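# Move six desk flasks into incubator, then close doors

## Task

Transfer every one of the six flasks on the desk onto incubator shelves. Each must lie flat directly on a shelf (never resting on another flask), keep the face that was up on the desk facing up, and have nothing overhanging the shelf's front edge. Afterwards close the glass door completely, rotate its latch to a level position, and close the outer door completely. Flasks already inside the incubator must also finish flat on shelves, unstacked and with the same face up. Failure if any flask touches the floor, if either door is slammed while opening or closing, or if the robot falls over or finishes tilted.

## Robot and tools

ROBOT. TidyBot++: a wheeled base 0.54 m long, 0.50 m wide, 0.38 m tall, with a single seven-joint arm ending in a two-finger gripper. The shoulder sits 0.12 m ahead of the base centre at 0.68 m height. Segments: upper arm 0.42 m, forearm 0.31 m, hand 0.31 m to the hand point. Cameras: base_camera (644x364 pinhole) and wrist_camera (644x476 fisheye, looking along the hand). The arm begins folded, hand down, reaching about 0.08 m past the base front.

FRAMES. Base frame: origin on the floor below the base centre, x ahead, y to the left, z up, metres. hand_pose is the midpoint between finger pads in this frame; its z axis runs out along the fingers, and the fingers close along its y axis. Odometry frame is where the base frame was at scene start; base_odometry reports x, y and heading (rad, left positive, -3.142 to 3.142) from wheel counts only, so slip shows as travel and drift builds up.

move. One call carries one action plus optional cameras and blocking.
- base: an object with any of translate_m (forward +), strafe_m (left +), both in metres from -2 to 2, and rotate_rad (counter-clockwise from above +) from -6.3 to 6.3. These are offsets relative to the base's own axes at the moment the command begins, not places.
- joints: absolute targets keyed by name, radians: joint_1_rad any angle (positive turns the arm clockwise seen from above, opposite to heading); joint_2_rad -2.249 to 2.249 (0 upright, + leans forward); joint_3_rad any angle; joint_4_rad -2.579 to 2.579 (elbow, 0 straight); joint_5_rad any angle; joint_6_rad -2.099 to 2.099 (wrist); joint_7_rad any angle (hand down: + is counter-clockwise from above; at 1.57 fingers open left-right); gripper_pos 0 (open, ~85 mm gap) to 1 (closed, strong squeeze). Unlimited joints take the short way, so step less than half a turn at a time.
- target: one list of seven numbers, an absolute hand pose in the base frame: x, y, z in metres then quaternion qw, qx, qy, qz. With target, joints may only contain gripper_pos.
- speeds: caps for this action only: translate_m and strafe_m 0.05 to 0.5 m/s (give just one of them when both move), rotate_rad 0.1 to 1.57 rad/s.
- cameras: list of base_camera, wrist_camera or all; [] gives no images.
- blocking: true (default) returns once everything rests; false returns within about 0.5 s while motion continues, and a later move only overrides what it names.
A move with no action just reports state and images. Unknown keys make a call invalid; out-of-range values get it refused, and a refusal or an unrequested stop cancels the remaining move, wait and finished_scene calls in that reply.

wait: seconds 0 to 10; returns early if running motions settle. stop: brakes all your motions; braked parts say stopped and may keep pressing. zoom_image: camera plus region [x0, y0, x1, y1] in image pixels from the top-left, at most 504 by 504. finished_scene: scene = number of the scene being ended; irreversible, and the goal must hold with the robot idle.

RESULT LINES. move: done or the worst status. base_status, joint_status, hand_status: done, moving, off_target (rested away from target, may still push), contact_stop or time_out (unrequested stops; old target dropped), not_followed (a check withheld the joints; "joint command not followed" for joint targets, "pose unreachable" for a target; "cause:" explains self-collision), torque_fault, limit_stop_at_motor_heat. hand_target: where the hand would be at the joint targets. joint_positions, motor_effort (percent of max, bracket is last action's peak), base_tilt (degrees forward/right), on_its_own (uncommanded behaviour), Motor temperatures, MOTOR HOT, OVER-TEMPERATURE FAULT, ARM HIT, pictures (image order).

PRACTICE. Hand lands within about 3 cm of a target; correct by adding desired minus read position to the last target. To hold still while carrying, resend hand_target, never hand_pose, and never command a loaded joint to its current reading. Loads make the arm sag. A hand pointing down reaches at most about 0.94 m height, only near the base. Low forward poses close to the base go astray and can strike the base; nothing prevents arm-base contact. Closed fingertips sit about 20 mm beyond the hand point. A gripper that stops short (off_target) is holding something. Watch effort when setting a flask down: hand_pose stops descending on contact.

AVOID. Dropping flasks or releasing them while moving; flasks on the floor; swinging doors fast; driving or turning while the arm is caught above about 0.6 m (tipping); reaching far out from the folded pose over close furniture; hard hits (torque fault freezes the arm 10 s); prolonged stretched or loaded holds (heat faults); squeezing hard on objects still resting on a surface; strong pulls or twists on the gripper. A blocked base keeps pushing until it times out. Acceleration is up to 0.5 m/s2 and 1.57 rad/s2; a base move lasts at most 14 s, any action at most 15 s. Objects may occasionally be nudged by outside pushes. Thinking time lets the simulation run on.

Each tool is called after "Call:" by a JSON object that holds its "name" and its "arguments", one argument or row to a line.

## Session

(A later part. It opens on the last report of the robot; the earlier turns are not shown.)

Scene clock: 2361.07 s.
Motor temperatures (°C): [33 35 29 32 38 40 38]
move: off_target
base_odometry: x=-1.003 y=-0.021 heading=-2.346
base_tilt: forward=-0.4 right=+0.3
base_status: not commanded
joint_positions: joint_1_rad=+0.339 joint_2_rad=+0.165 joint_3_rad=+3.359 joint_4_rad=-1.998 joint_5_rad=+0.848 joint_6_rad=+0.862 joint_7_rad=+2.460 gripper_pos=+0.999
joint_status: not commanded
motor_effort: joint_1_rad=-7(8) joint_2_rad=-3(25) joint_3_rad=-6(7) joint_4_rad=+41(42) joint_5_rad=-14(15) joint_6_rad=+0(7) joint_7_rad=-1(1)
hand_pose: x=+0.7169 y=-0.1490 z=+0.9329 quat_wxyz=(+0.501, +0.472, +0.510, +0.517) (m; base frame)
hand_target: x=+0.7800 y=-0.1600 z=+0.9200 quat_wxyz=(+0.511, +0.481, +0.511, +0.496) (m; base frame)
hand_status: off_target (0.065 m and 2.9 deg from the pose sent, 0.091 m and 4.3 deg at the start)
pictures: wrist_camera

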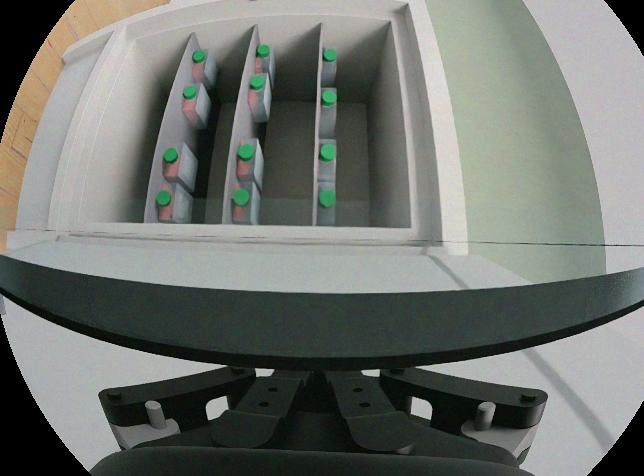

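Call:
{"name": "move", "arguments": {
  "target": [0.62,-0.16,0.92,0.51,0.48,0.51,0.495],
  "cameras": ["wrist_camera"]
}}

Call:
{"name": "move", "arguments": {
  "target": [0.62,-0.205,0.92,0.51,0.48,0.51,0.495],
  "cameras": ["wrist_camera"]
}}

Scene clock: 2366.93 s.
Motor temperatures (°C): [33 35 29 32 38 39 38]
move: done
base_odometry: x=-1.004 y=-0.022 heading=-2.346
base_tilt: forward=-0.3 right=+0.3
base_status: not commanded
joint_positions: joint_1_rad=+0.335 joint_2_rad=+0.008 joint_3_rad=+3.495 joint_4_rad=-2.192 joint_5_rad=+0.925 joint_6_rad=+0.887 joint_7_rad=+2.460 gripper_pos=+0.999
joint_status: not commanded
motor_effort: joint_1_rad=+1(8) joint_2_rad=-20(28) joint_3_rad=+0(6) joint_4_rad=+18(44) joint_5_rad=-4(15) joint_6_rad=+7(8) joint_7_rad=-1(1)
hand_pose: x=+0.6336 y=-0.1702 z=+0.9186 quat_wxyz=(+0.512, +0.498, +0.500, +0.490) (m; base frame)
hand_target: x=+0.6200 y=-0.1600 z=+0.9200 quat_wxyz=(+0.511, +0.481, +0.511, +0.496) (m; base frame)
hand_status: done (0.017 m and 2.5 deg from the pose sent, 0.098 m and 2.9 deg at the start)
pictures: wrist_camera

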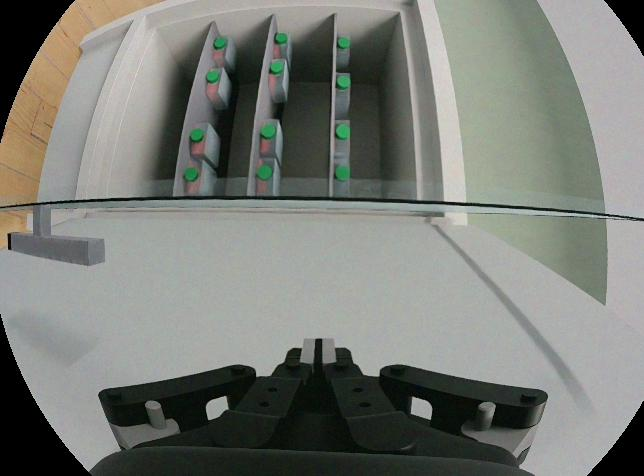

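Scene clock: 2368.00 s.
Motor temperatures (°C): [33 35 29 32 38 39 38]
move: off_target
base_odometry: x=-1.004 y=-0.022 heading=-2.346
base_tilt: forward=-0.3 right=+0.2
base_status: not commanded
joint_positions: joint_1_rad=+0.462 joint_2_rad=+0.035 joint_3_rad=+3.494 joint_4_rad=-2.172 joint_5_rad=+1.047 joint_6_rad=+1.012 joint_7_rad=+2.443 gripper_pos=+0.999
joint_status: not commanded
motor_effort: joint_1_rad=+3(5) joint_2_rad=-20(21) joint_3_rad=+2(5) joint_4_rad=+18(20) joint_5_rad=-7(9) joint_6_rad=+4(7) joint_7_rad=-1(1)
hand_pose: x=+0.6198 y=-0.1902 z=+0.9218 quat_wxyz=(+0.522, +0.472, +0.518, +0.487) (m; base frame)
hand_target: x=+0.6200 y=-0.2050 z=+0.9200 quat_wxyz=(+0.511, +0.481, +0.511, +0.496) (m; base frame)
hand_status: off_target (0.015 m and 2.1 deg from the pose sent, 0.037 m and 2.5 deg at the start)
pictures: wrist_camera

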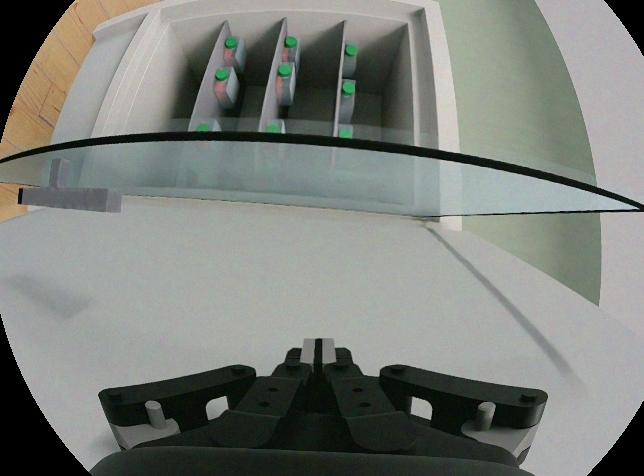

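Call:
{"name": "move", "arguments": {
  "target": [0.72,-0.17,0.92,0.51,0.48,0.51,0.495],
  "cameras": ["wrist_camera"]
}}

Scene clock: 2373.90 s.
Motor temperatures (°C): [33 34 29 32 38 39 38]
move: done
base_odometry: x=-1.004 y=-0.022 heading=-2.346
base_tilt: forward=-0.3 right=+0.3
base_status: not commanded
joint_positions: joint_1_rad=+0.393 joint_2_rad=+0.172 joint_3_rad=+3.357 joint_4_rad=-2.014 joint_5_rad=+0.876 joint_6_rad=+0.895 joint_7_rad=+2.449 gripper_pos=+0.999
joint_status: not commanded
motor_effort: joint_1_rad=+0(5) joint_2_rad=-27(28) joint_3_rad=-1(4) joint_4_rad=+18(20) joint_5_rad=-5(8) joint_6_rad=+7(7) joint_7_rad=-1(1)
hand_pose: x=+0.7071 y=-0.1668 z=+0.9242 quat_wxyz=(+0.501, +0.478, +0.507, +0.513) (m; base frame)
hand_target: x=+0.7200 y=-0.1700 z=+0.9200 quat_wxyz=(+0.511, +0.481, +0.511, +0.496) (m; base frame)
hand_status: done (0.014 m and 2.3 deg from the pose sent, 0.102 m and 2.1 deg at the start)
pictures: wrist_camera

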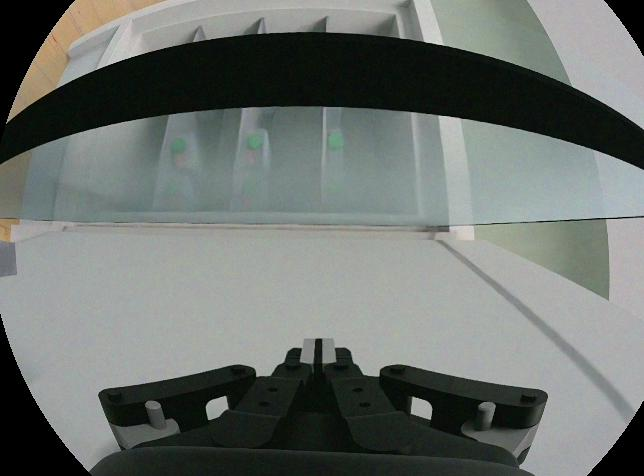

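Call:
{"name": "move", "arguments": {
  "target": [0.72,-0.10,0.92,0.51,0.48,0.51,0.495],
  "cameras": ["wrist_camera"]
}}

Call:
{"name": "move", "arguments": {
  "target": [0.72,-0.04,0.92,0.51,0.48,0.51,0.495],
  "cameras": ["wrist_camera"]
}}

Scene clock: 2379.83 s.
Motor temperatures (°C): [33 34 29 32 38 39 38]
move: done
base_odometry: x=-1.004 y=-0.022 heading=-2.346
base_tilt: forward=-0.3 right=+0.3
base_status: not commanded
joint_positions: joint_1_rad=+0.190 joint_2_rad=+0.120 joint_3_rad=+3.344 joint_4_rad=-2.081 joint_5_rad=+0.656 joint_6_rad=+0.802 joint_7_rad=+2.623 gripper_pos=+0.999
joint_status: not commanded
motor_effort: joint_1_rad=+0(6) joint_2_rad=-19(27) joint_3_rad=+0(5) joint_4_rad=+26(26) joint_5_rad=-6(7) joint_6_rad=+7(8) joint_7_rad=-1(1)
hand_pose: x=+0.7151 y=-0.0896 z=+0.9279 quat_wxyz=(+0.499, +0.468, +0.510, +0.522) (m; base frame)
hand_target: x=+0.7200 y=-0.1000 z=+0.9200 quat_wxyz=(+0.511, +0.481, +0.511, +0.496) (m; base frame)
hand_status: done (0.014 m and 3.6 deg from the pose sent, 0.068 m and 2.3 deg at the start)
pictures: wrist_camera

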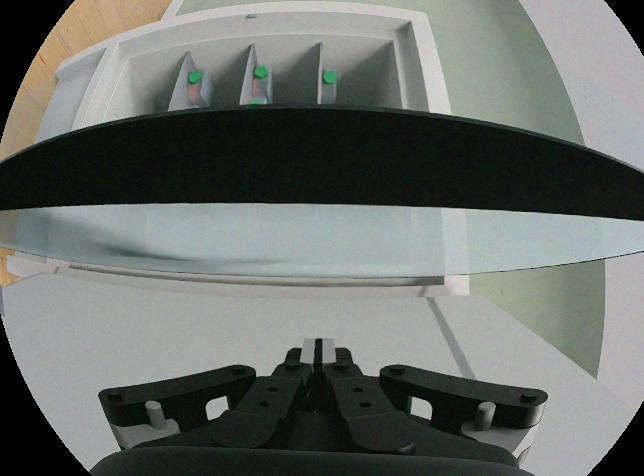

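Scene clock: 2381.30 s.
Motor temperatures (°C): [33 34 29 32 38 39 38]
move: done
base_odometry: x=-1.004 y=-0.022 heading=-2.346
base_tilt: forward=-0.3 right=+0.3
base_status: not commanded
joint_positions: joint_1_rad=+0.009 joint_2_rad=+0.096 joint_3_rad=+3.320 joint_4_rad=-2.112 joint_5_rad=+0.350 joint_6_rad=+0.724 joint_7_rad=+2.855 gripper_pos=+0.999
joint_status: not commanded
motor_effort: joint_1_rad=+0(3) joint_2_rad=-24(25) joint_3_rad=+0(3) joint_4_rad=+19(27) joint_5_rad=-2(7) joint_6_rad=+9(9) joint_7_rad=-1(1)
hand_pose: x=+0.7201 y=-0.0358 z=+0.9303 quat_wxyz=(+0.505, +0.473, +0.500, +0.521) (m; base frame)
hand_target: x=+0.7200 y=-0.0400 z=+0.9200 quat_wxyz=(+0.511, +0.481, +0.511, +0.496) (m; base frame)
hand_status: done (0.011 m and 3.4 deg from the pose sent, 0.050 m and 3.6 deg at the start)
pictures: wrist_camera

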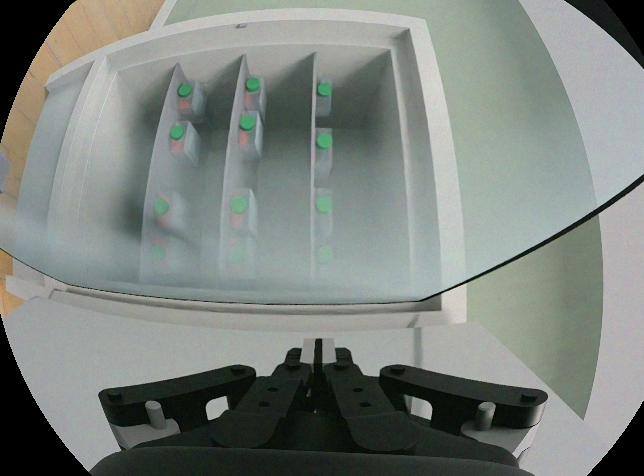

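Call:
{"name": "move", "arguments": {
  "target": [0.72,0.04,0.92,0.51,0.48,0.51,0.495],
  "cameras": ["wrist_camera"]
}}

Call:
{"name": "move", "arguments": {
  "target": [0.72,0.12,0.92,0.51,0.48,0.51,0.495],
  "cameras": ["wrist_camera"]
}}

Scene clock: 2388.57 s.
Motor temperatures (°C): [33 34 29 32 38 39 38]
move: done
base_odometry: x=-1.004 y=-0.022 heading=-2.346
base_tilt: forward=-0.3 right=+0.2
base_status: not commanded
joint_positions: joint_1_rad=-0.231 joint_2_rad=+0.096 joint_3_rad=+3.298 joint_4_rad=-2.112 joint_5_rad=-0.100 joint_6_rad=+0.704 joint_7_rad=+3.222 gripper_pos=+0.999
joint_status: not commanded
motor_effort: joint_1_rad=+1(2) joint_2_rad=-24(25) joint_3_rad=+0(1) joint_4_rad=+19(20) joint_5_rad=+0(2) joint_6_rad=+9(9) joint_7_rad=-1(1)
hand_pose: x=+0.7229 y=+0.0310 z=+0.9347 quat_wxyz=(+0.517, +0.476, +0.489, +0.516) (m; base frame)
hand_target: x=+0.7200 y=+0.0400 z=+0.9200 quat_wxyz=(+0.511, +0.481, +0.511, +0.496) (m; base frame)
hand_status: done (0.018 m and 3.5 deg from the pose sent, 0.076 m and 3.4 deg at the start)
pictures: wrist_camera

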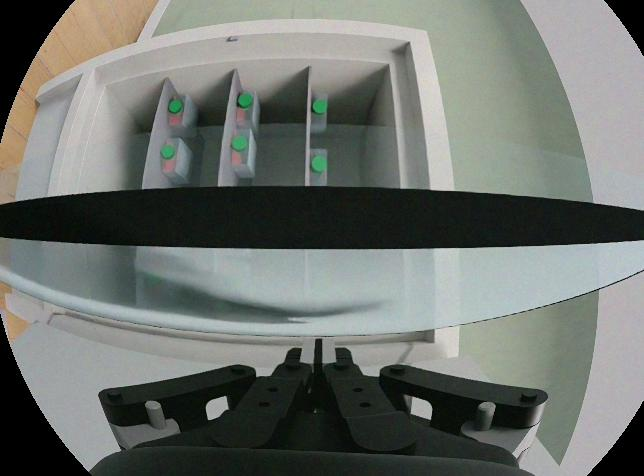

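Scene clock: 2390.23 s.
Motor temperatures (°C): [33 34 29 32 38 39 38]
move: done
base_odometry: x=-1.004 y=-0.022 heading=-2.346
base_tilt: forward=-0.3 right=+0.2
base_status: not commanded
joint_positions: joint_1_rad=-0.509 joint_2_rad=+0.107 joint_3_rad=+3.301 joint_4_rad=-2.090 joint_5_rad=-0.492 joint_6_rad=+0.704 joint_7_rad=+3.526 gripper_pos=+0.999
joint_status: not commanded
motor_effort: joint_1_rad=+0(4) joint_2_rad=-24(25) joint_3_rad=+1(4) joint_4_rad=+19(21) joint_5_rad=+2(3) joint_6_rad=+8(9) joint_7_rad=-1(1)
hand_pose: x=+0.7111 y=+0.1209 z=+0.9229 quat_wxyz=(+0.497, +0.483, +0.506, +0.513) (m; base frame)
hand_target: x=+0.7200 y=+0.1200 z=+0.9200 quat_wxyz=(+0.511, +0.481, +0.511, +0.496) (m; base frame)
hand_status: done (0.009 m and 2.6 deg from the pose sent, 0.090 m and 3.5 deg at the start)
pictures: wrist_camera

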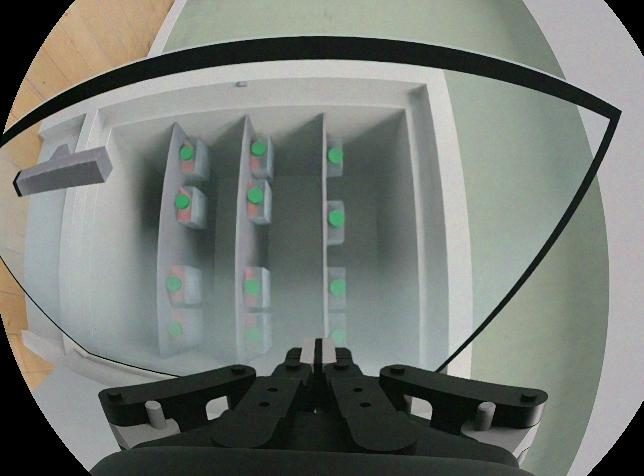

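Call:
{"name": "move", "arguments": {
  "base": {"translate_m":-0.2,"strafe_m":0.1},
  "speeds": {"translate_m":0.2},
  "target": [0.58,0.05,0.90,0,0.7071,0,0.7071]
}}

Scene clock: 2396.30 s.
Motor temperatures (°C): [33 34 29 32 38 39 38]
move: done
base_odometry: x=-0.792 y=+0.051 heading=-2.346
base_tilt: forward=-0.3 right=+0.3
base_status: done
joint_positions: joint_1_rad=+0.119 joint_2_rad=-0.198 joint_3_rad=+2.815 joint_4_rad=-2.412 joint_5_rad=-0.380 joint_6_rad=+0.704 joint_7_rad=+1.832 gripper_pos=+0.999
joint_status: not commanded
motor_effort: joint_1_rad=+0(2) joint_2_rad=-12(27) joint_3_rad=+1(2) joint_4_rad=+19(20) joint_5_rad=+1(2) joint_6_rad=+9(10) joint_7_rad=+0(1)
hand_pose: x=+0.5908 y=+0.0368 z=+0.9123 quat_wxyz=(+0.022, +0.696, -0.006, +0.717) (m; base frame)
hand_target: x=+0.5800 y=+0.0500 z=+0.9000 quat_wxyz=(+0.000, +0.707, +0.000, +0.707) (m; base frame)
hand_status: done (0.021 m and 3.1 deg from the pose sent, 0.151 m and 90.4 deg at the start)
pictures: base_camera, wrist_camera

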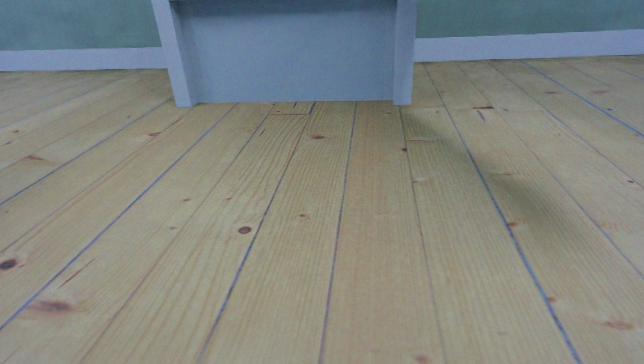

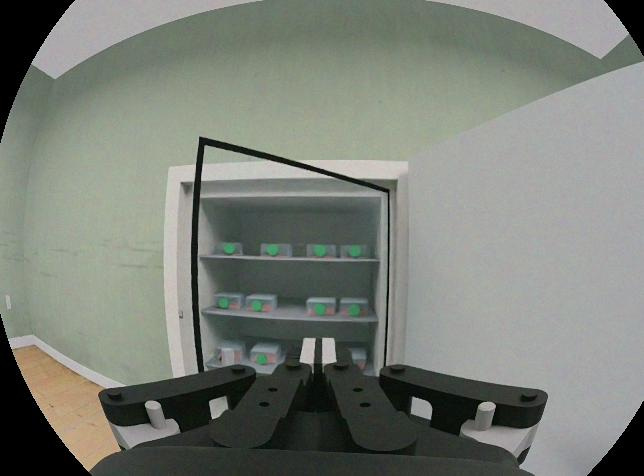

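Call:
{"name": "move", "arguments": {
  "base": {"strafe_m":0.17},
  "speeds": {"strafe_m":0.2},
  "cameras": []
}}

Call:
{"name": "move", "arguments": {
  "base": {"translate_m":0.4},
  "speeds": {"translate_m":0.15}
}}

Scene clock: 2406.37 s.
Motor temperatures (°C): [33 34 29 32 38 39 38]
move: done
base_odometry: x=-0.670 y=-0.068 heading=-2.346
base_tilt: forward=-0.3 right=+0.3
base_status: done
joint_positions: joint_1_rad=+0.124 joint_2_rad=-0.200 joint_3_rad=+2.806 joint_4_rad=-2.412 joint_5_rad=-0.375 joint_6_rad=+0.704 joint_7_rad=+1.829 gripper_pos=+0.999
joint_status: not commanded
motor_effort: joint_1_rad=+1(2) joint_2_rad=-12(13) joint_3_rad=+1(3) joint_4_rad=+19(20) joint_5_rad=+1(2) joint_6_rad=+8(9) joint_7_rad=-1(1)
hand_pose: x=+0.5901 y=+0.0402 z=+0.9128 quat_wxyz=(+0.021, +0.696, -0.002, +0.718) (m; base frame)
hand_target: x=+0.5800 y=+0.0500 z=+0.9000 quat_wxyz=(+0.000, +0.707, +0.000, +0.707) (m; base frame)
hand_status: not commanded
pictures: none
No camera images: "cameras" was empty.

Scene clock: 2409.63 s.
Motor temperatures (°C): [33 34 29 32 38 39 38]
move: done
base_odometry: x=-0.950 y=-0.354 heading=-2.346
base_tilt: forward=-0.3 right=+0.2
base_status: done
joint_positions: joint_1_rad=+0.126 joint_2_rad=-0.218 joint_3_rad=+2.801 joint_4_rad=-2.420 joint_5_rad=-0.372 joint_6_rad=+0.704 joint_7_rad=+1.829 gripper_pos=+0.999
joint_status: not commanded
motor_effort: joint_1_rad=+0(6) joint_2_rad=-11(15) joint_3_rad=+1(5) joint_4_rad=+19(22) joint_5_rad=+1(2) joint_6_rad=+9(10) joint_7_rad=-1(1)
hand_pose: x=+0.5845 y=+0.0423 z=+0.9168 quat_wxyz=(+0.022, +0.692, +0.002, +0.721) (m; base frame)
hand_target: x=+0.5800 y=+0.0500 z=+0.9000 quat_wxyz=(+0.000, +0.707, +0.000, +0.707) (m; base frame)
hand_status: not commanded
pictures: base_camera, wrist_camera

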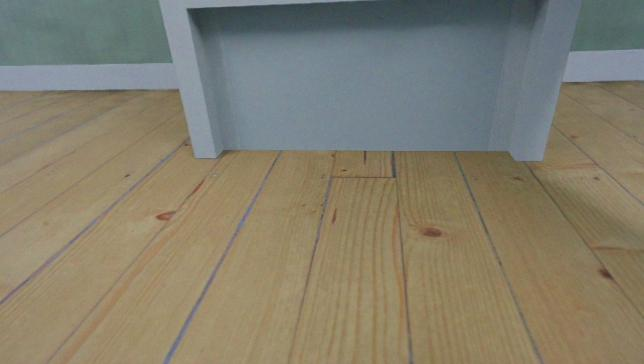

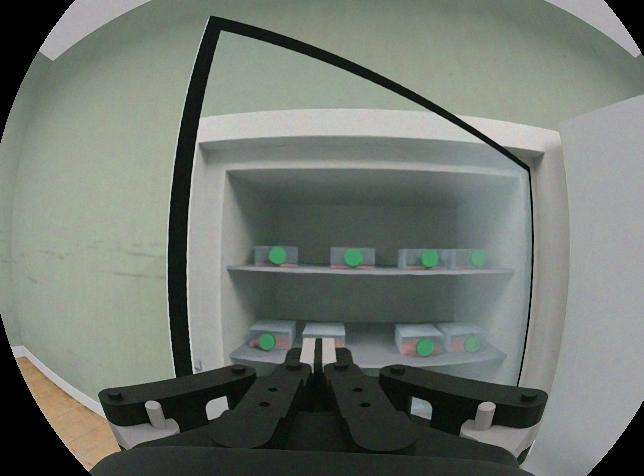

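Call:
{"name": "move", "arguments": {
  "base": {"translate_m":0.15},
  "speeds": {"translate_m":0.07},
  "cameras": ["wrist_camera"]
}}

Call:
{"name": "move", "arguments": {
  "base": {"translate_m":0.08},
  "speeds": {"translate_m":0.06}
}}

Scene clock: 2415.63 s.
Motor temperatures (°C): [33 34 29 32 38 39 38]
move: done
base_odometry: x=-1.055 y=-0.461 heading=-2.346
base_tilt: forward=-0.2 right=+0.3
base_status: done
joint_positions: joint_1_rad=+0.126 joint_2_rad=-0.219 joint_3_rad=+2.801 joint_4_rad=-2.421 joint_5_rad=-0.372 joint_6_rad=+0.704 joint_7_rad=+1.829 gripper_pos=+0.999
joint_status: not commanded
motor_effort: joint_1_rad=+0(2) joint_2_rad=-11(15) joint_3_rad=+0(2) joint_4_rad=+19(22) joint_5_rad=+1(2) joint_6_rad=+9(9) joint_7_rad=+0(1)
hand_pose: x=+0.5841 y=+0.0423 z=+0.9169 quat_wxyz=(+0.022, +0.692, +0.002, +0.722) (m; base frame)
hand_target: x=+0.5800 y=+0.0500 z=+0.9000 quat_wxyz=(+0.000, +0.707, +0.000, +0.707) (m; base frame)
hand_status: not commanded
pictures: wrist_camera

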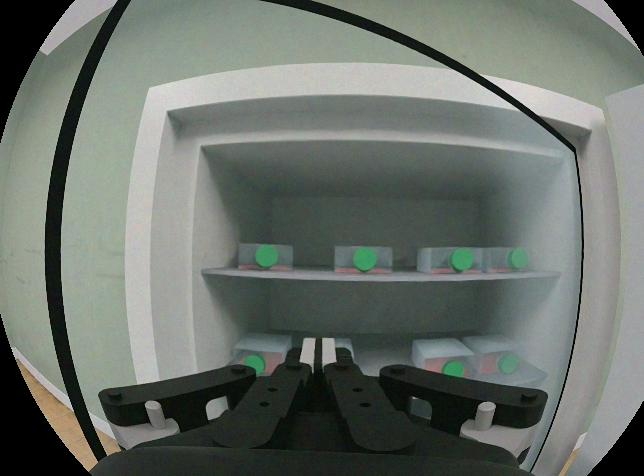

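Scene clock: 2417.43 s.
Motor temperatures (°C): [33 34 29 32 38 39 38]
move: done
base_odometry: x=-1.111 y=-0.519 heading=-2.346
base_tilt: forward=-0.3 right=+0.3
base_status: done
joint_positions: joint_1_rad=+0.126 joint_2_rad=-0.220 joint_3_rad=+2.801 joint_4_rad=-2.421 joint_5_rad=-0.372 joint_6_rad=+0.704 joint_7_rad=+1.829 gripper_pos=+0.999
joint_status: not commanded
motor_effort: joint_1_rad=-1(2) joint_2_rad=-11(15) joint_3_rad=+1(2) joint_4_rad=+19(22) joint_5_rad=+1(2) joint_6_rad=+9(9) joint_7_rad=-1(1)
hand_pose: x=+0.5838 y=+0.0423 z=+0.9170 quat_wxyz=(+0.022, +0.692, +0.002, +0.722) (m; base frame)
hand_target: x=+0.5800 y=+0.0500 z=+0.9000 quat_wxyz=(+0.000, +0.707, +0.000, +0.707) (m; base frame)
hand_status: not commanded
pictures: base_camera, wrist_camera

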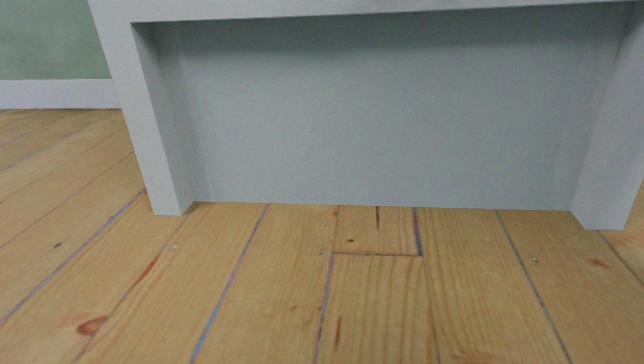

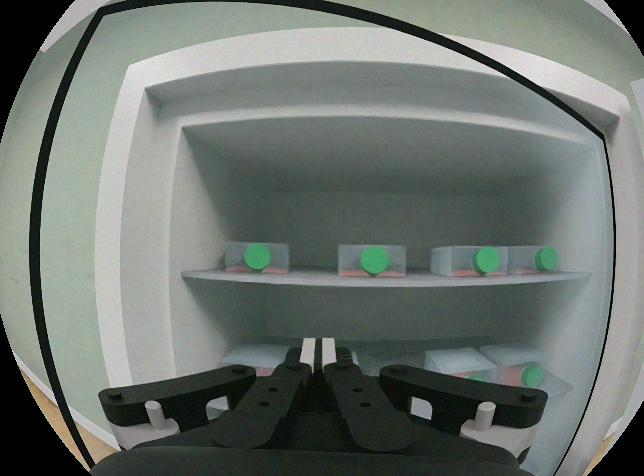

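Call:
{"name": "move", "arguments": {
  "target": [0.66,0.12,0.92,0,0.7071,0,0.7071],
  "cameras": []
}}

Call:
{"name": "move", "arguments": {
  "target": [0.71,0.12,0.92,0,0.7071,0,0.7071],
  "cameras": ["wrist_camera"]
}}

Call:
{"name": "move", "arguments": {
  "target": [0.75,0.12,0.92,0,0.7071,0,0.7071],
  "cameras": ["wrist_camera"]
}}

Scene clock: 2425.60 s.
Motor temperatures (°C): [33 34 29 32 38 39 38]
move: done
base_odometry: x=-1.111 y=-0.519 heading=-2.346
base_tilt: forward=-0.3 right=+0.3
base_status: not commanded
joint_positions: joint_1_rad=-0.250 joint_2_rad=-0.009 joint_3_rad=+2.909 joint_4_rad=-2.204 joint_5_rad=-0.675 joint_6_rad=+0.711 joint_7_rad=+2.071 gripper_pos=+0.999
joint_status: not commanded
motor_effort: joint_1_rad=+0(3) joint_2_rad=-20(20) joint_3_rad=+0(3) joint_4_rad=+19(25) joint_5_rad=+3(5) joint_6_rad=+8(9) joint_7_rad=-1(1)
hand_pose: x=+0.6489 y=+0.1367 z=+0.9099 quat_wxyz=(-0.032, +0.717, +0.012, +0.696) (m; base frame)
hand_target: x=+0.6600 y=+0.1200 z=+0.9200 quat_wxyz=(+0.000, +0.707, +0.000, +0.707) (m; base frame)
hand_status: done (0.022 m and 4.3 deg from the pose sent, 0.109 m and 3.5 deg at the start)
pictures: none
No camera images: "cameras" was empty.

Scene clock: 2426.70 s.
Motor temperatures (°C): [33 34 29 32 38 39 38]
move: done
base_odometry: x=-1.111 y=-0.519 heading=-2.346
base_tilt: forward=-0.3 right=+0.2
base_status: not commanded
joint_positions: joint_1_rad=-0.344 joint_2_rad=+0.090 joint_3_rad=+3.081 joint_4_rad=-2.095 joint_5_rad=-0.673 joint_6_rad=+0.711 joint_7_rad=+2.071 gripper_pos=+0.999
joint_status: not commanded
motor_effort: joint_1_rad=+1(1) joint_2_rad=-24(25) joint_3_rad=-1(2) joint_4_rad=+19(20) joint_5_rad=+3(3) joint_6_rad=+8(9) joint_7_rad=-1(1)
hand_pose: x=+0.7007 y=+0.1113 z=+0.9133 quat_wxyz=(-0.009, +0.714, -0.019, +0.699) (m; base frame)
hand_target: x=+0.7100 y=+0.1200 z=+0.9200 quat_wxyz=(+0.000, +0.707, +0.000, +0.707) (m; base frame)
hand_status: done (0.014 m and 2.7 deg from the pose sent, 0.064 m and 4.3 deg at the start)
pictures: wrist_camera

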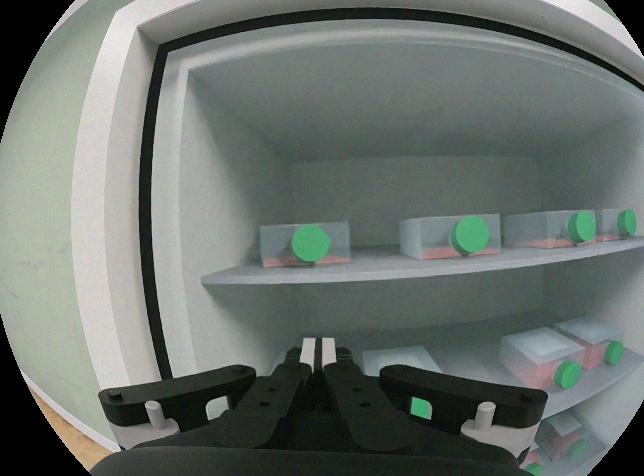

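Scene clock: 2427.67 s.
Motor temperatures (°C): [33 34 29 32 38 39 38]
move: done
base_odometry: x=-1.111 y=-0.519 heading=-2.346
base_tilt: forward=-0.2 right=+0.3
base_status: not commanded
joint_positions: joint_1_rad=-0.395 joint_2_rad=+0.168 joint_3_rad=+3.191 joint_4_rad=-1.994 joint_5_rad=-0.625 joint_6_rad=+0.710 joint_7_rad=+2.071 gripper_pos=+0.999
joint_status: not commanded
motor_effort: joint_1_rad=+1(2) joint_2_rad=-27(28) joint_3_rad=+1(2) joint_4_rad=+19(20) joint_5_rad=+3(3) joint_6_rad=+8(9) joint_7_rad=-1(1)
hand_pose: x=+0.7412 y=+0.1015 z=+0.9280 quat_wxyz=(+0.016, +0.700, -0.016, +0.714) (m; base frame)
hand_target: x=+0.7500 y=+0.1200 z=+0.9200 quat_wxyz=(+0.000, +0.707, +0.000, +0.707) (m; base frame)
hand_status: done (0.022 m and 2.8 deg from the pose sent, 0.050 m and 2.7 deg at the start)
pictures: wrist_camera

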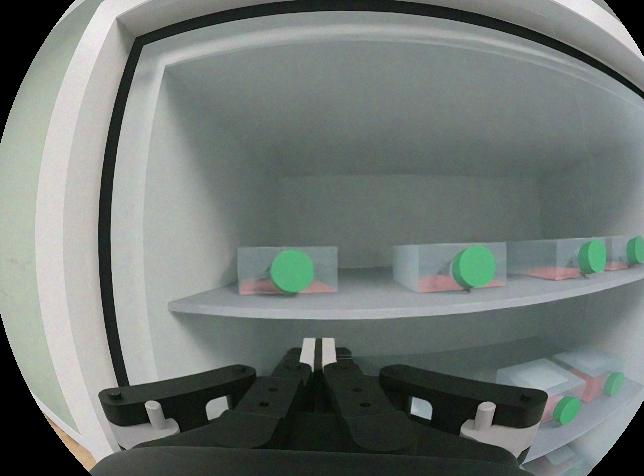

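Call:
{"name": "move", "arguments": {
  "target": [0.79,0.13,0.92,0,0.7071,0,0.7071],
  "cameras": []
}}

Call:
{"name": "move", "arguments": {
  "target": [0.82,0.13,0.92,0,0.7071,0,0.7071],
  "cameras": ["wrist_camera"]
}}

Scene clock: 2432.70 s.
Motor temperatures (°C): [33 34 29 32 38 39 38]
move: off_target
base_odometry: x=-1.110 y=-0.518 heading=-2.346
base_tilt: forward=-0.3 right=+0.3
base_status: not commanded
joint_positions: joint_1_rad=-0.460 joint_2_rad=+0.213 joint_3_rad=+3.283 joint_4_rad=-1.924 joint_5_rad=-0.618 joint_6_rad=+0.682 joint_7_rad=+2.065 gripper_pos=+0.999
joint_status: not commanded
motor_effort: joint_1_rad=+3(3) joint_2_rad=-17(28) joint_3_rad=+1(2) joint_4_rad=+32(35) joint_5_rad=+6(7) joint_6_rad=+6(8) joint_7_rad=+0(1)
hand_pose: x=+0.7642 y=+0.1045 z=+0.9341 quat_wxyz=(+0.022, +0.696, -0.015, +0.717) (m; base frame)
hand_target: x=+0.7900 y=+0.1300 z=+0.9200 quat_wxyz=(+0.000, +0.707, +0.000, +0.707) (m; base frame)
hand_status: off_target (0.039 m and 3.5 deg from the pose sent, 0.057 m and 2.8 deg at the start)
pictures: none
No camera images: "cameras" was empty.

Scene clock: 2433.87 s.
Motor temperatures (°C): [33 34 29 32 38 39 38]
move: off_target
base_odometry: x=-1.110 y=-0.518 heading=-2.346
base_tilt: forward=-0.3 right=+0.2
base_status: not commanded
joint_positions: joint_1_rad=-0.491 joint_2_rad=+0.211 joint_3_rad=+3.328 joint_4_rad=-1.916 joint_5_rad=-0.609 joint_6_rad=+0.650 joint_7_rad=+2.023 gripper_pos=+0.999
joint_status: not commanded
motor_effort: joint_1_rad=+4(6) joint_2_rad=+0(16) joint_3_rad=+3(4) joint_4_rad=+42(43) joint_5_rad=+8(8) joint_6_rad=+5(7) joint_7_rad=-1(1)
hand_pose: x=+0.7661 y=+0.1044 z=+0.9335 quat_wxyz=(+0.009, +0.700, -0.023, +0.713) (m; base frame)
hand_target: x=+0.8200 y=+0.1300 z=+0.9200 quat_wxyz=(+0.000, +0.707, +0.000, +0.707) (m; base frame)
hand_status: off_target (0.061 m and 3.0 deg from the pose sent, 0.063 m and 3.5 deg at the start)
pictures: wrist_camera

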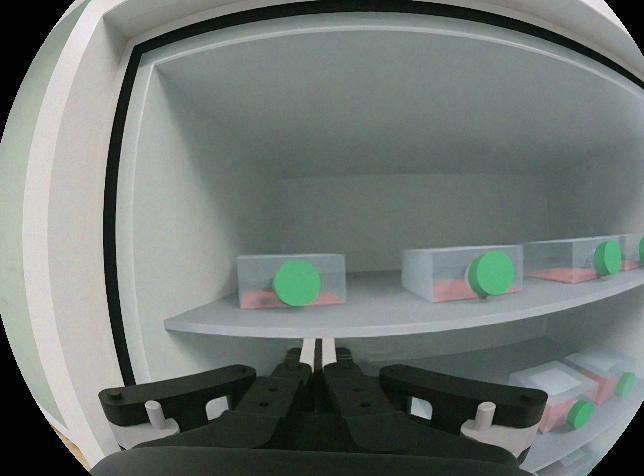

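Call:
{"name": "move", "arguments": {
  "target": [0.66,0.12,0.92,0,0.7071,0,0.7071],
  "cameras": []
}}

Call:
{"name": "move", "arguments": {
  "base": {"translate_m":-0.12,"strafe_m":0.12},
  "speeds": {"translate_m":0.15},
  "target": [0.62,0.12,0.90,0,0.7071,0,0.7071]
}}

Scene clock: 2440.27 s.
Motor temperatures (°C): [33 34 29 32 38 39 38]
move: done
base_odometry: x=-1.111 y=-0.519 heading=-2.346
base_tilt: forward=-0.3 right=+0.3
base_status: not commanded
joint_positions: joint_1_rad=-0.288 joint_2_rad=+0.034 joint_3_rad=+2.952 joint_4_rad=-2.149 joint_5_rad=-0.676 joint_6_rad=+0.711 joint_7_rad=+2.074 gripper_pos=+0.999
joint_status: not commanded
motor_effort: joint_1_rad=+0(5) joint_2_rad=-22(31) joint_3_rad=+0(4) joint_4_rad=+19(45) joint_5_rad=+3(9) joint_6_rad=+8(10) joint_7_rad=-1(1)
hand_pose: x=+0.6693 y=+0.1411 z=+0.9157 quat_wxyz=(-0.034, +0.714, +0.006, +0.699) (m; base frame)
hand_target: x=+0.6600 y=+0.1200 z=+0.9200 quat_wxyz=(+0.000, +0.707, +0.000, +0.707) (m; base frame)
hand_status: done (0.023 m and 4.1 deg from the pose sent, 0.108 m and 3.0 deg at the start)
pictures: none
No camera images: "cameras" was empty.

Scene clock: 2442.07 s.
Motor temperatures (°C): [33 34 29 32 38 39 38]
move: done
base_odometry: x=-0.941 y=-0.517 heading=-2.346
base_tilt: forward=-0.2 right=+0.2
base_status: done
joint_positions: joint_1_rad=-0.237 joint_2_rad=-0.008 joint_3_rad=+2.831 joint_4_rad=-2.277 joint_5_rad=-0.710 joint_6_rad=+0.799 joint_7_rad=+2.074 gripper_pos=+0.999
joint_status: not commanded
motor_effort: joint_1_rad=+0(2) joint_2_rad=-19(23) joint_3_rad=-1(2) joint_4_rad=+18(20) joint_5_rad=+3(3) joint_6_rad=+7(9) joint_7_rad=-1(1)
hand_pose: x=+0.6283 y=+0.1429 z=+0.8908 quat_wxyz=(-0.027, +0.718, +0.015, +0.695) (m; base frame)
hand_target: x=+0.6200 y=+0.1200 z=+0.9000 quat_wxyz=(+0.000, +0.707, +0.000, +0.707) (m; base frame)
hand_status: done (0.026 m and 4.0 deg from the pose sent, 0.056 m and 4.1 deg at the start)
pictures: base_camera, wrist_camera

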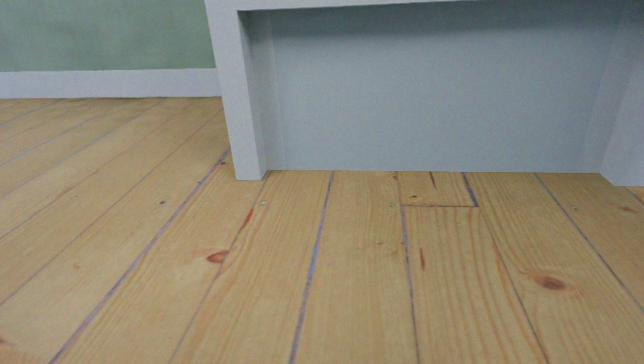

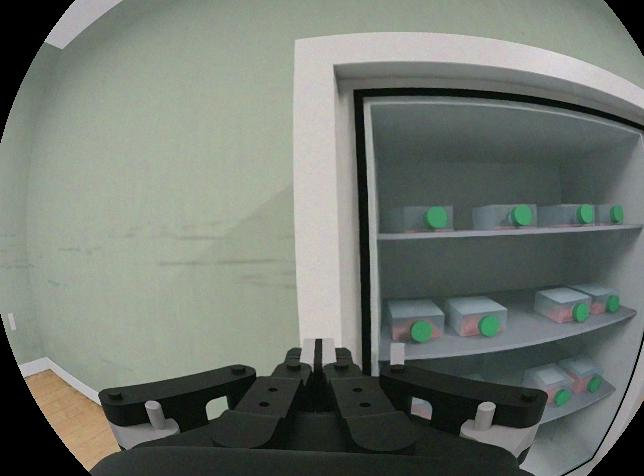

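Call:
{"name": "move", "arguments": {
  "target": [0.64,0.08,0.82,0.02,0.695,-0.01,0.719]
}}

Scene clock: 2452.13 s.
Motor temperatures (°C): [33 34 29 32 38 39 38]
move: done
base_odometry: x=-0.941 y=-0.517 heading=-2.346
base_tilt: forward=-0.3 right=+0.3
base_status: not commanded
joint_positions: joint_1_rad=-0.399 joint_2_rad=+0.200 joint_3_rad=+3.128 joint_4_rad=-2.442 joint_5_rad=-0.536 joint_6_rad=+1.145 joint_7_rad=+1.862 gripper_pos=+0.999
joint_status: not commanded
motor_effort: joint_1_rad=-1(2) joint_2_rad=-22(24) joint_3_rad=-1(2) joint_4_rad=+14(19) joint_5_rad=+2(3) joint_6_rad=+9(9) joint_7_rad=-1(1)
hand_pose: x=+0.6439 y=+0.0723 z=+0.8217 quat_wxyz=(+0.040, +0.703, -0.011, +0.710) (m; base frame)
hand_target: x=+0.6400 y=+0.0800 z=+0.8200 quat_wxyz=(+0.020, +0.695, -0.010, +0.719) (m; base frame)
hand_status: done (0.009 m and 2.7 deg from the pose sent, 0.095 m and 7.2 deg at the start)
pictures: base_camera, wrist_camera

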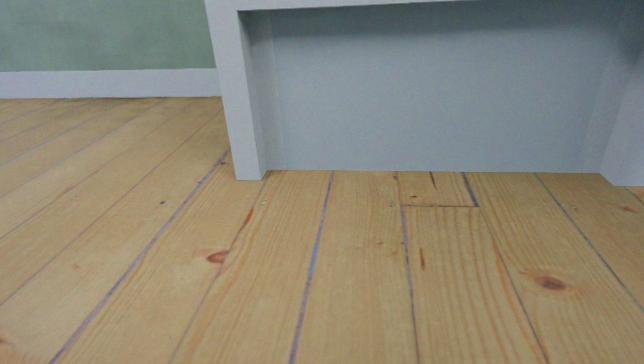

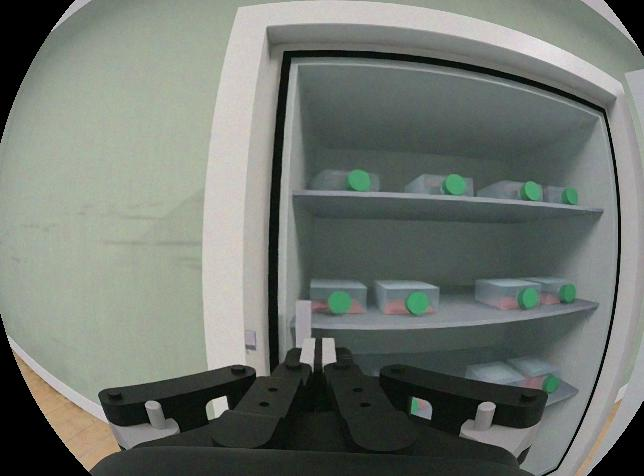

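Call:
{"name": "move", "arguments": {
  "target": [0.64,0.0,0.80,0.0,0.707,0.0,0.707],
  "cameras": ["wrist_camera"]
}}

Call:
{"name": "zoom_image", "arguments": {
  "camera": "wrist_camera",
  "region": [160, 200, 340, 380]
}}

Scene clock: 2465.00 s.
Motor temperatures (°C): [33 34 29 32 38 39 38]
move: done
base_odometry: x=-0.941 y=-0.517 heading=-2.346
base_tilt: forward=-0.3 right=+0.2
base_status: not commanded
joint_positions: joint_1_rad=-0.019 joint_2_rad=+0.200 joint_3_rad=+3.132 joint_4_rad=-2.511 joint_5_rad=-0.042 joint_6_rad=+1.147 joint_7_rad=+1.639 gripper_pos=+0.999
joint_status: not commanded
motor_effort: joint_1_rad=+0(2) joint_2_rad=-21(23) joint_3_rad=+0(2) joint_4_rad=+13(14) joint_5_rad=+0(2) joint_6_rad=+9(10) joint_7_rad=-1(1)
hand_pose: x=+0.6449 y=+0.0042 z=+0.8102 quat_wxyz=(+0.021, +0.705, +0.014, +0.709) (m; base frame)
hand_target: x=+0.6400 y=+0.0000 z=+0.8000 quat_wxyz=(+0.000, +0.707, +0.000, +0.707) (m; base frame)
hand_status: done (0.012 m and 2.9 deg from the pose sent, 0.076 m and 4.8 deg at the start)
pictures: wrist_camera

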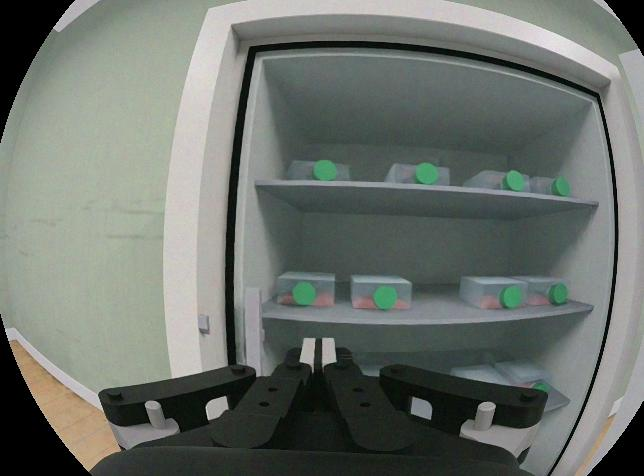

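Scaled by 2.800.

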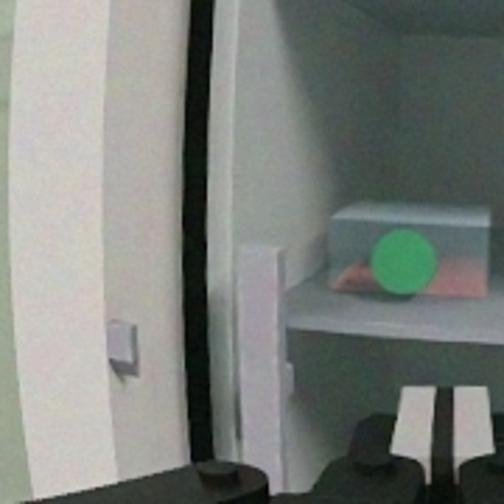

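Call:
{"name": "move", "arguments": {
  "target": [0.62,0.12,0.80,0.5,0.5,0.5,0.5],
  "cameras": ["wrist_camera"]
}}

Call:
{"name": "move", "arguments": {
  "base": {"translate_m":0.12},
  "speeds": {"translate_m":0.1},
  "cameras": ["wrist_camera"]
}}

Scene clock: 2490.00 s.
Motor temperatures (°C): [33 34 29 31 38 39 38]
move: done
base_odometry: x=-0.941 y=-0.517 heading=-2.346
base_tilt: forward=-0.3 right=+0.2
base_status: not commanded
joint_positions: joint_1_rad=-0.705 joint_2_rad=+0.217 joint_3_rad=+3.316 joint_4_rad=-2.511 joint_5_rad=-0.523 joint_6_rad=+1.152 joint_7_rad=+3.238 gripper_pos=+0.999
joint_status: not commanded
motor_effort: joint_1_rad=+0(2) joint_2_rad=-21(23) joint_3_rad=+1(2) joint_4_rad=+12(14) joint_5_rad=+1(2) joint_6_rad=+9(10) joint_7_rad=-1(1)
hand_pose: x=+0.6145 y=+0.1351 z=+0.7942 quat_wxyz=(+0.457, +0.512, +0.505, +0.523) (m; base frame)
hand_target: x=+0.6200 y=+0.1200 z=+0.8000 quat_wxyz=(+0.500, +0.500, +0.500, +0.500) (m; base frame)
hand_status: done (0.017 m and 5.7 deg from the pose sent, 0.119 m and 87.2 deg at the start)
pictures: wrist_camera

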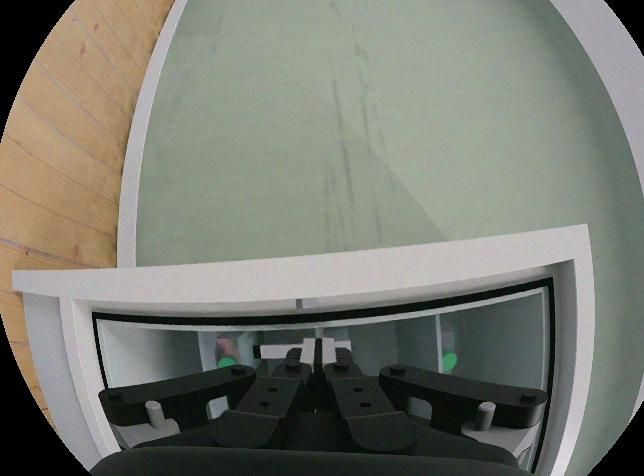

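Scene clock: 2491.73 s.
Motor temperatures (°C): [33 34 29 31 38 39 38]
move: done
base_odometry: x=-1.025 y=-0.603 heading=-2.345
base_tilt: forward=-0.3 right=+0.2
base_status: done
joint_positions: joint_1_rad=-0.708 joint_2_rad=+0.224 joint_3_rad=+3.319 joint_4_rad=-2.511 joint_5_rad=-0.524 joint_6_rad=+1.154 joint_7_rad=+3.240 gripper_pos=+0.999
joint_status: not commanded
motor_effort: joint_1_rad=+1(2) joint_2_rad=-21(23) joint_3_rad=+1(2) joint_4_rad=+12(14) joint_5_rad=+1(2) joint_6_rad=+9(10) joint_7_rad=-1(1)
hand_pose: x=+0.6152 y=+0.1350 z=+0.7915 quat_wxyz=(+0.459, +0.512, +0.507, +0.520) (m; base frame)
hand_target: x=+0.6200 y=+0.1200 z=+0.8000 quat_wxyz=(+0.500, +0.500, +0.500, +0.500) (m; base frame)
hand_status: not commanded
pictures: wrist_camera

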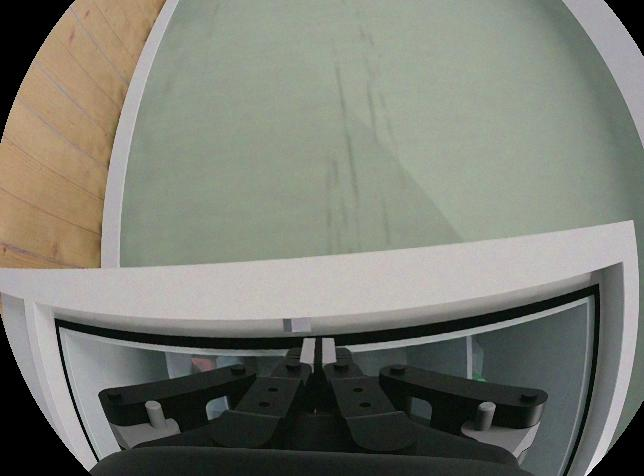

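Call:
{"name": "move", "arguments": {
  "target": [0.66,0.103,0.80,0.54,0.487,0.492,0.479],
  "cameras": ["wrist_camera"]
}}

Scene clock: 2508.53 s.
Motor temperatures (°C): [33 34 29 31 38 40 38]
move: done
base_odometry: x=-1.025 y=-0.603 heading=-2.345
base_tilt: forward=-0.3 right=+0.3
base_status: not commanded
joint_positions: joint_1_rad=-0.769 joint_2_rad=+0.327 joint_3_rad=+3.513 joint_4_rad=-2.450 joint_5_rad=-0.524 joint_6_rad=+1.154 joint_7_rad=+3.240 gripper_pos=+0.999
joint_status: not commanded
motor_effort: joint_1_rad=+0(1) joint_2_rad=-23(24) joint_3_rad=+2(2) joint_4_rad=+11(13) joint_5_rad=+1(1) joint_6_rad=+9(10) joint_7_rad=-1(1)
hand_pose: x=+0.6515 y=+0.0933 z=+0.7820 quat_wxyz=(+0.513, +0.519, +0.492, +0.474) (m; base frame)
hand_target: x=+0.6600 y=+0.1030 z=+0.8000 quat_wxyz=(+0.540, +0.487, +0.492, +0.479) (m; base frame)
hand_status: done (0.022 m and 4.8 deg from the pose sent, 0.056 m and 10.9 deg at the start)
pictures: wrist_camera

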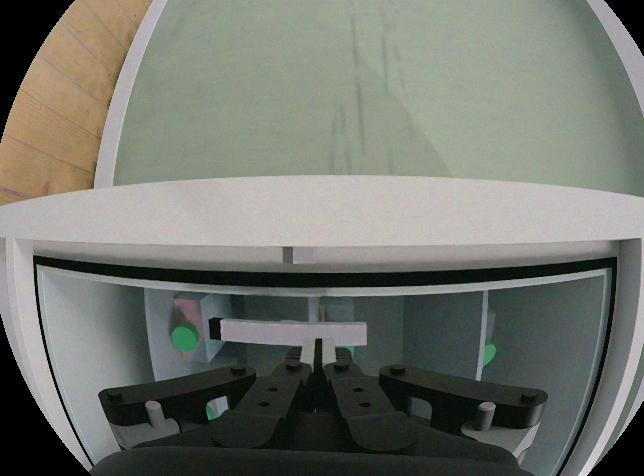

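Call:
{"name": "move", "arguments": {
  "target": [0.67,0.132,0.805,0.54,0.487,0.492,0.479],
  "cameras": ["wrist_camera"]
}}

Call:
{"name": "move", "arguments": {
  "target": [0.73,0.128,0.805,0.53,0.483,0.495,0.49],
  "cameras": ["wrist_camera"]
}}

Scene clock: 2516.70 s.
Motor temperatures (°C): [33 34 29 31 38 40 38]
move: done
base_odometry: x=-1.025 y=-0.603 heading=-2.345
base_tilt: forward=-0.3 right=+0.2
base_status: not commanded
joint_positions: joint_1_rad=-0.876 joint_2_rad=+0.345 joint_3_rad=+3.551 joint_4_rad=-2.373 joint_5_rad=-0.555 joint_6_rad=+1.154 joint_7_rad=+3.256 gripper_pos=+0.999
joint_status: not commanded
motor_effort: joint_1_rad=+1(2) joint_2_rad=-24(25) joint_3_rad=+2(4) joint_4_rad=+12(13) joint_5_rad=+1(1) joint_6_rad=+9(9) joint_7_rad=-1(1)
hand_pose: x=+0.6629 y=+0.1398 z=+0.8077 quat_wxyz=(+0.513, +0.493, +0.487, +0.506) (m; base frame)
hand_target: x=+0.6700 y=+0.1320 z=+0.8050 quat_wxyz=(+0.540, +0.487, +0.492, +0.479) (m; base frame)
hand_status: done (0.011 m and 4.4 deg from the pose sent, 0.049 m and 4.8 deg at the start)
pictures: wrist_camera

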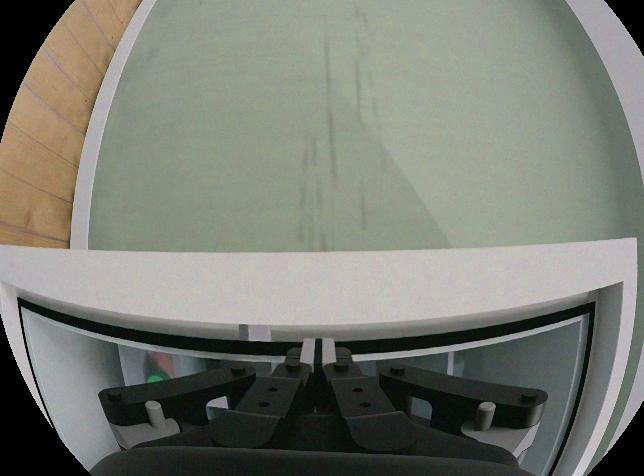

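Scene clock: 2517.73 s.
Motor temperatures (°C): [33 34 29 31 38 40 38]
move: done
base_odometry: x=-1.025 y=-0.603 heading=-2.345
base_tilt: forward=-0.2 right=+0.2
base_status: not commanded
joint_positions: joint_1_rad=-0.867 joint_2_rad=+0.440 joint_3_rad=+3.691 joint_4_rad=-2.237 joint_5_rad=-0.467 joint_6_rad=+1.089 joint_7_rad=+3.229 gripper_pos=+0.999
joint_status: not commanded
motor_effort: joint_1_rad=+0(2) joint_2_rad=-28(29) joint_3_rad=+4(5) joint_4_rad=+14(14) joint_5_rad=+0(1) joint_6_rad=+9(10) joint_7_rad=-1(1)
hand_pose: x=+0.7179 y=+0.1270 z=+0.8200 quat_wxyz=(+0.548, +0.473, +0.485, +0.491) (m; base frame)
hand_target: x=+0.7300 y=+0.1280 z=+0.8050 quat_wxyz=(+0.530, +0.483, +0.495, +0.490) (m; base frame)
hand_status: done (0.019 m and 2.6 deg from the pose sent, 0.068 m and 3.0 deg at the start)
pictures: wrist_camera

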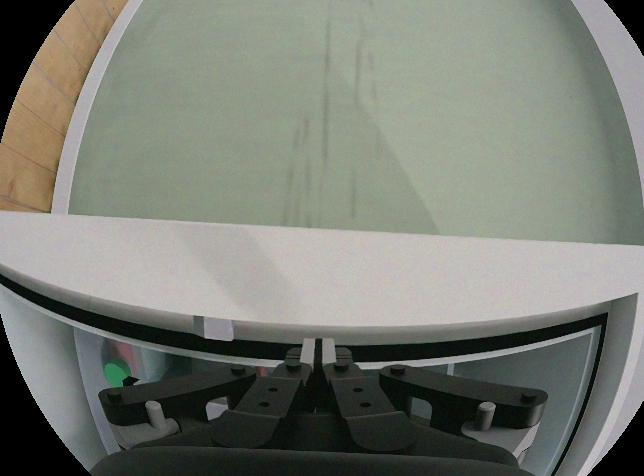

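Call:
{"name": "move", "arguments": {
  "target": [0.745,0.122,0.770,0.51,0.49,0.50,0.50],
  "cameras": ["wrist_camera"]
}}

Scene clock: 2522.20 s.
Motor temperatures (°C): [33 34 29 31 38 40 38]
move: done
base_odometry: x=-1.025 y=-0.603 heading=-2.345
base_tilt: forward=-0.3 right=+0.3
base_status: not commanded
joint_positions: joint_1_rad=-0.809 joint_2_rad=+0.542 joint_3_rad=+3.701 joint_4_rad=-2.237 joint_5_rad=-0.367 joint_6_rad=+1.089 joint_7_rad=+3.087 gripper_pos=+0.999
joint_status: not commanded
motor_effort: joint_1_rad=+1(1) joint_2_rad=-30(32) joint_3_rad=+5(6) joint_4_rad=+13(14) joint_5_rad=-1(1) joint_6_rad=+9(10) joint_7_rad=-1(1)
hand_pose: x=+0.7344 y=+0.1233 z=+0.7695 quat_wxyz=(+0.522, +0.486, +0.506, +0.486) (m; base frame)
hand_target: x=+0.7450 y=+0.1220 z=+0.7700 quat_wxyz=(+0.510, +0.490, +0.500, +0.500) (m; base frame)
hand_status: done (0.011 m and 2.3 deg from the pose sent, 0.057 m and 5.1 deg at the start)
pictures: wrist_camera

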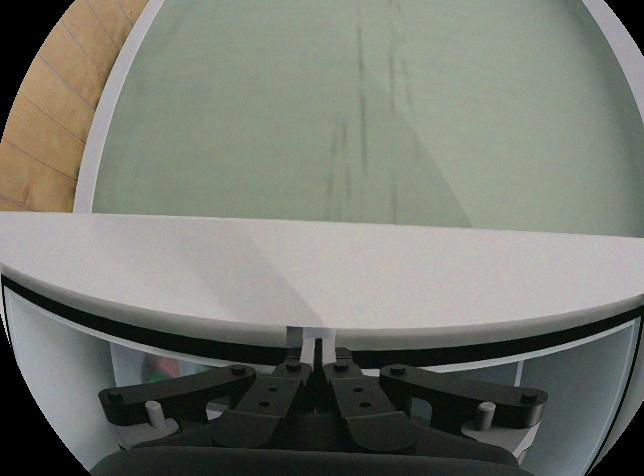

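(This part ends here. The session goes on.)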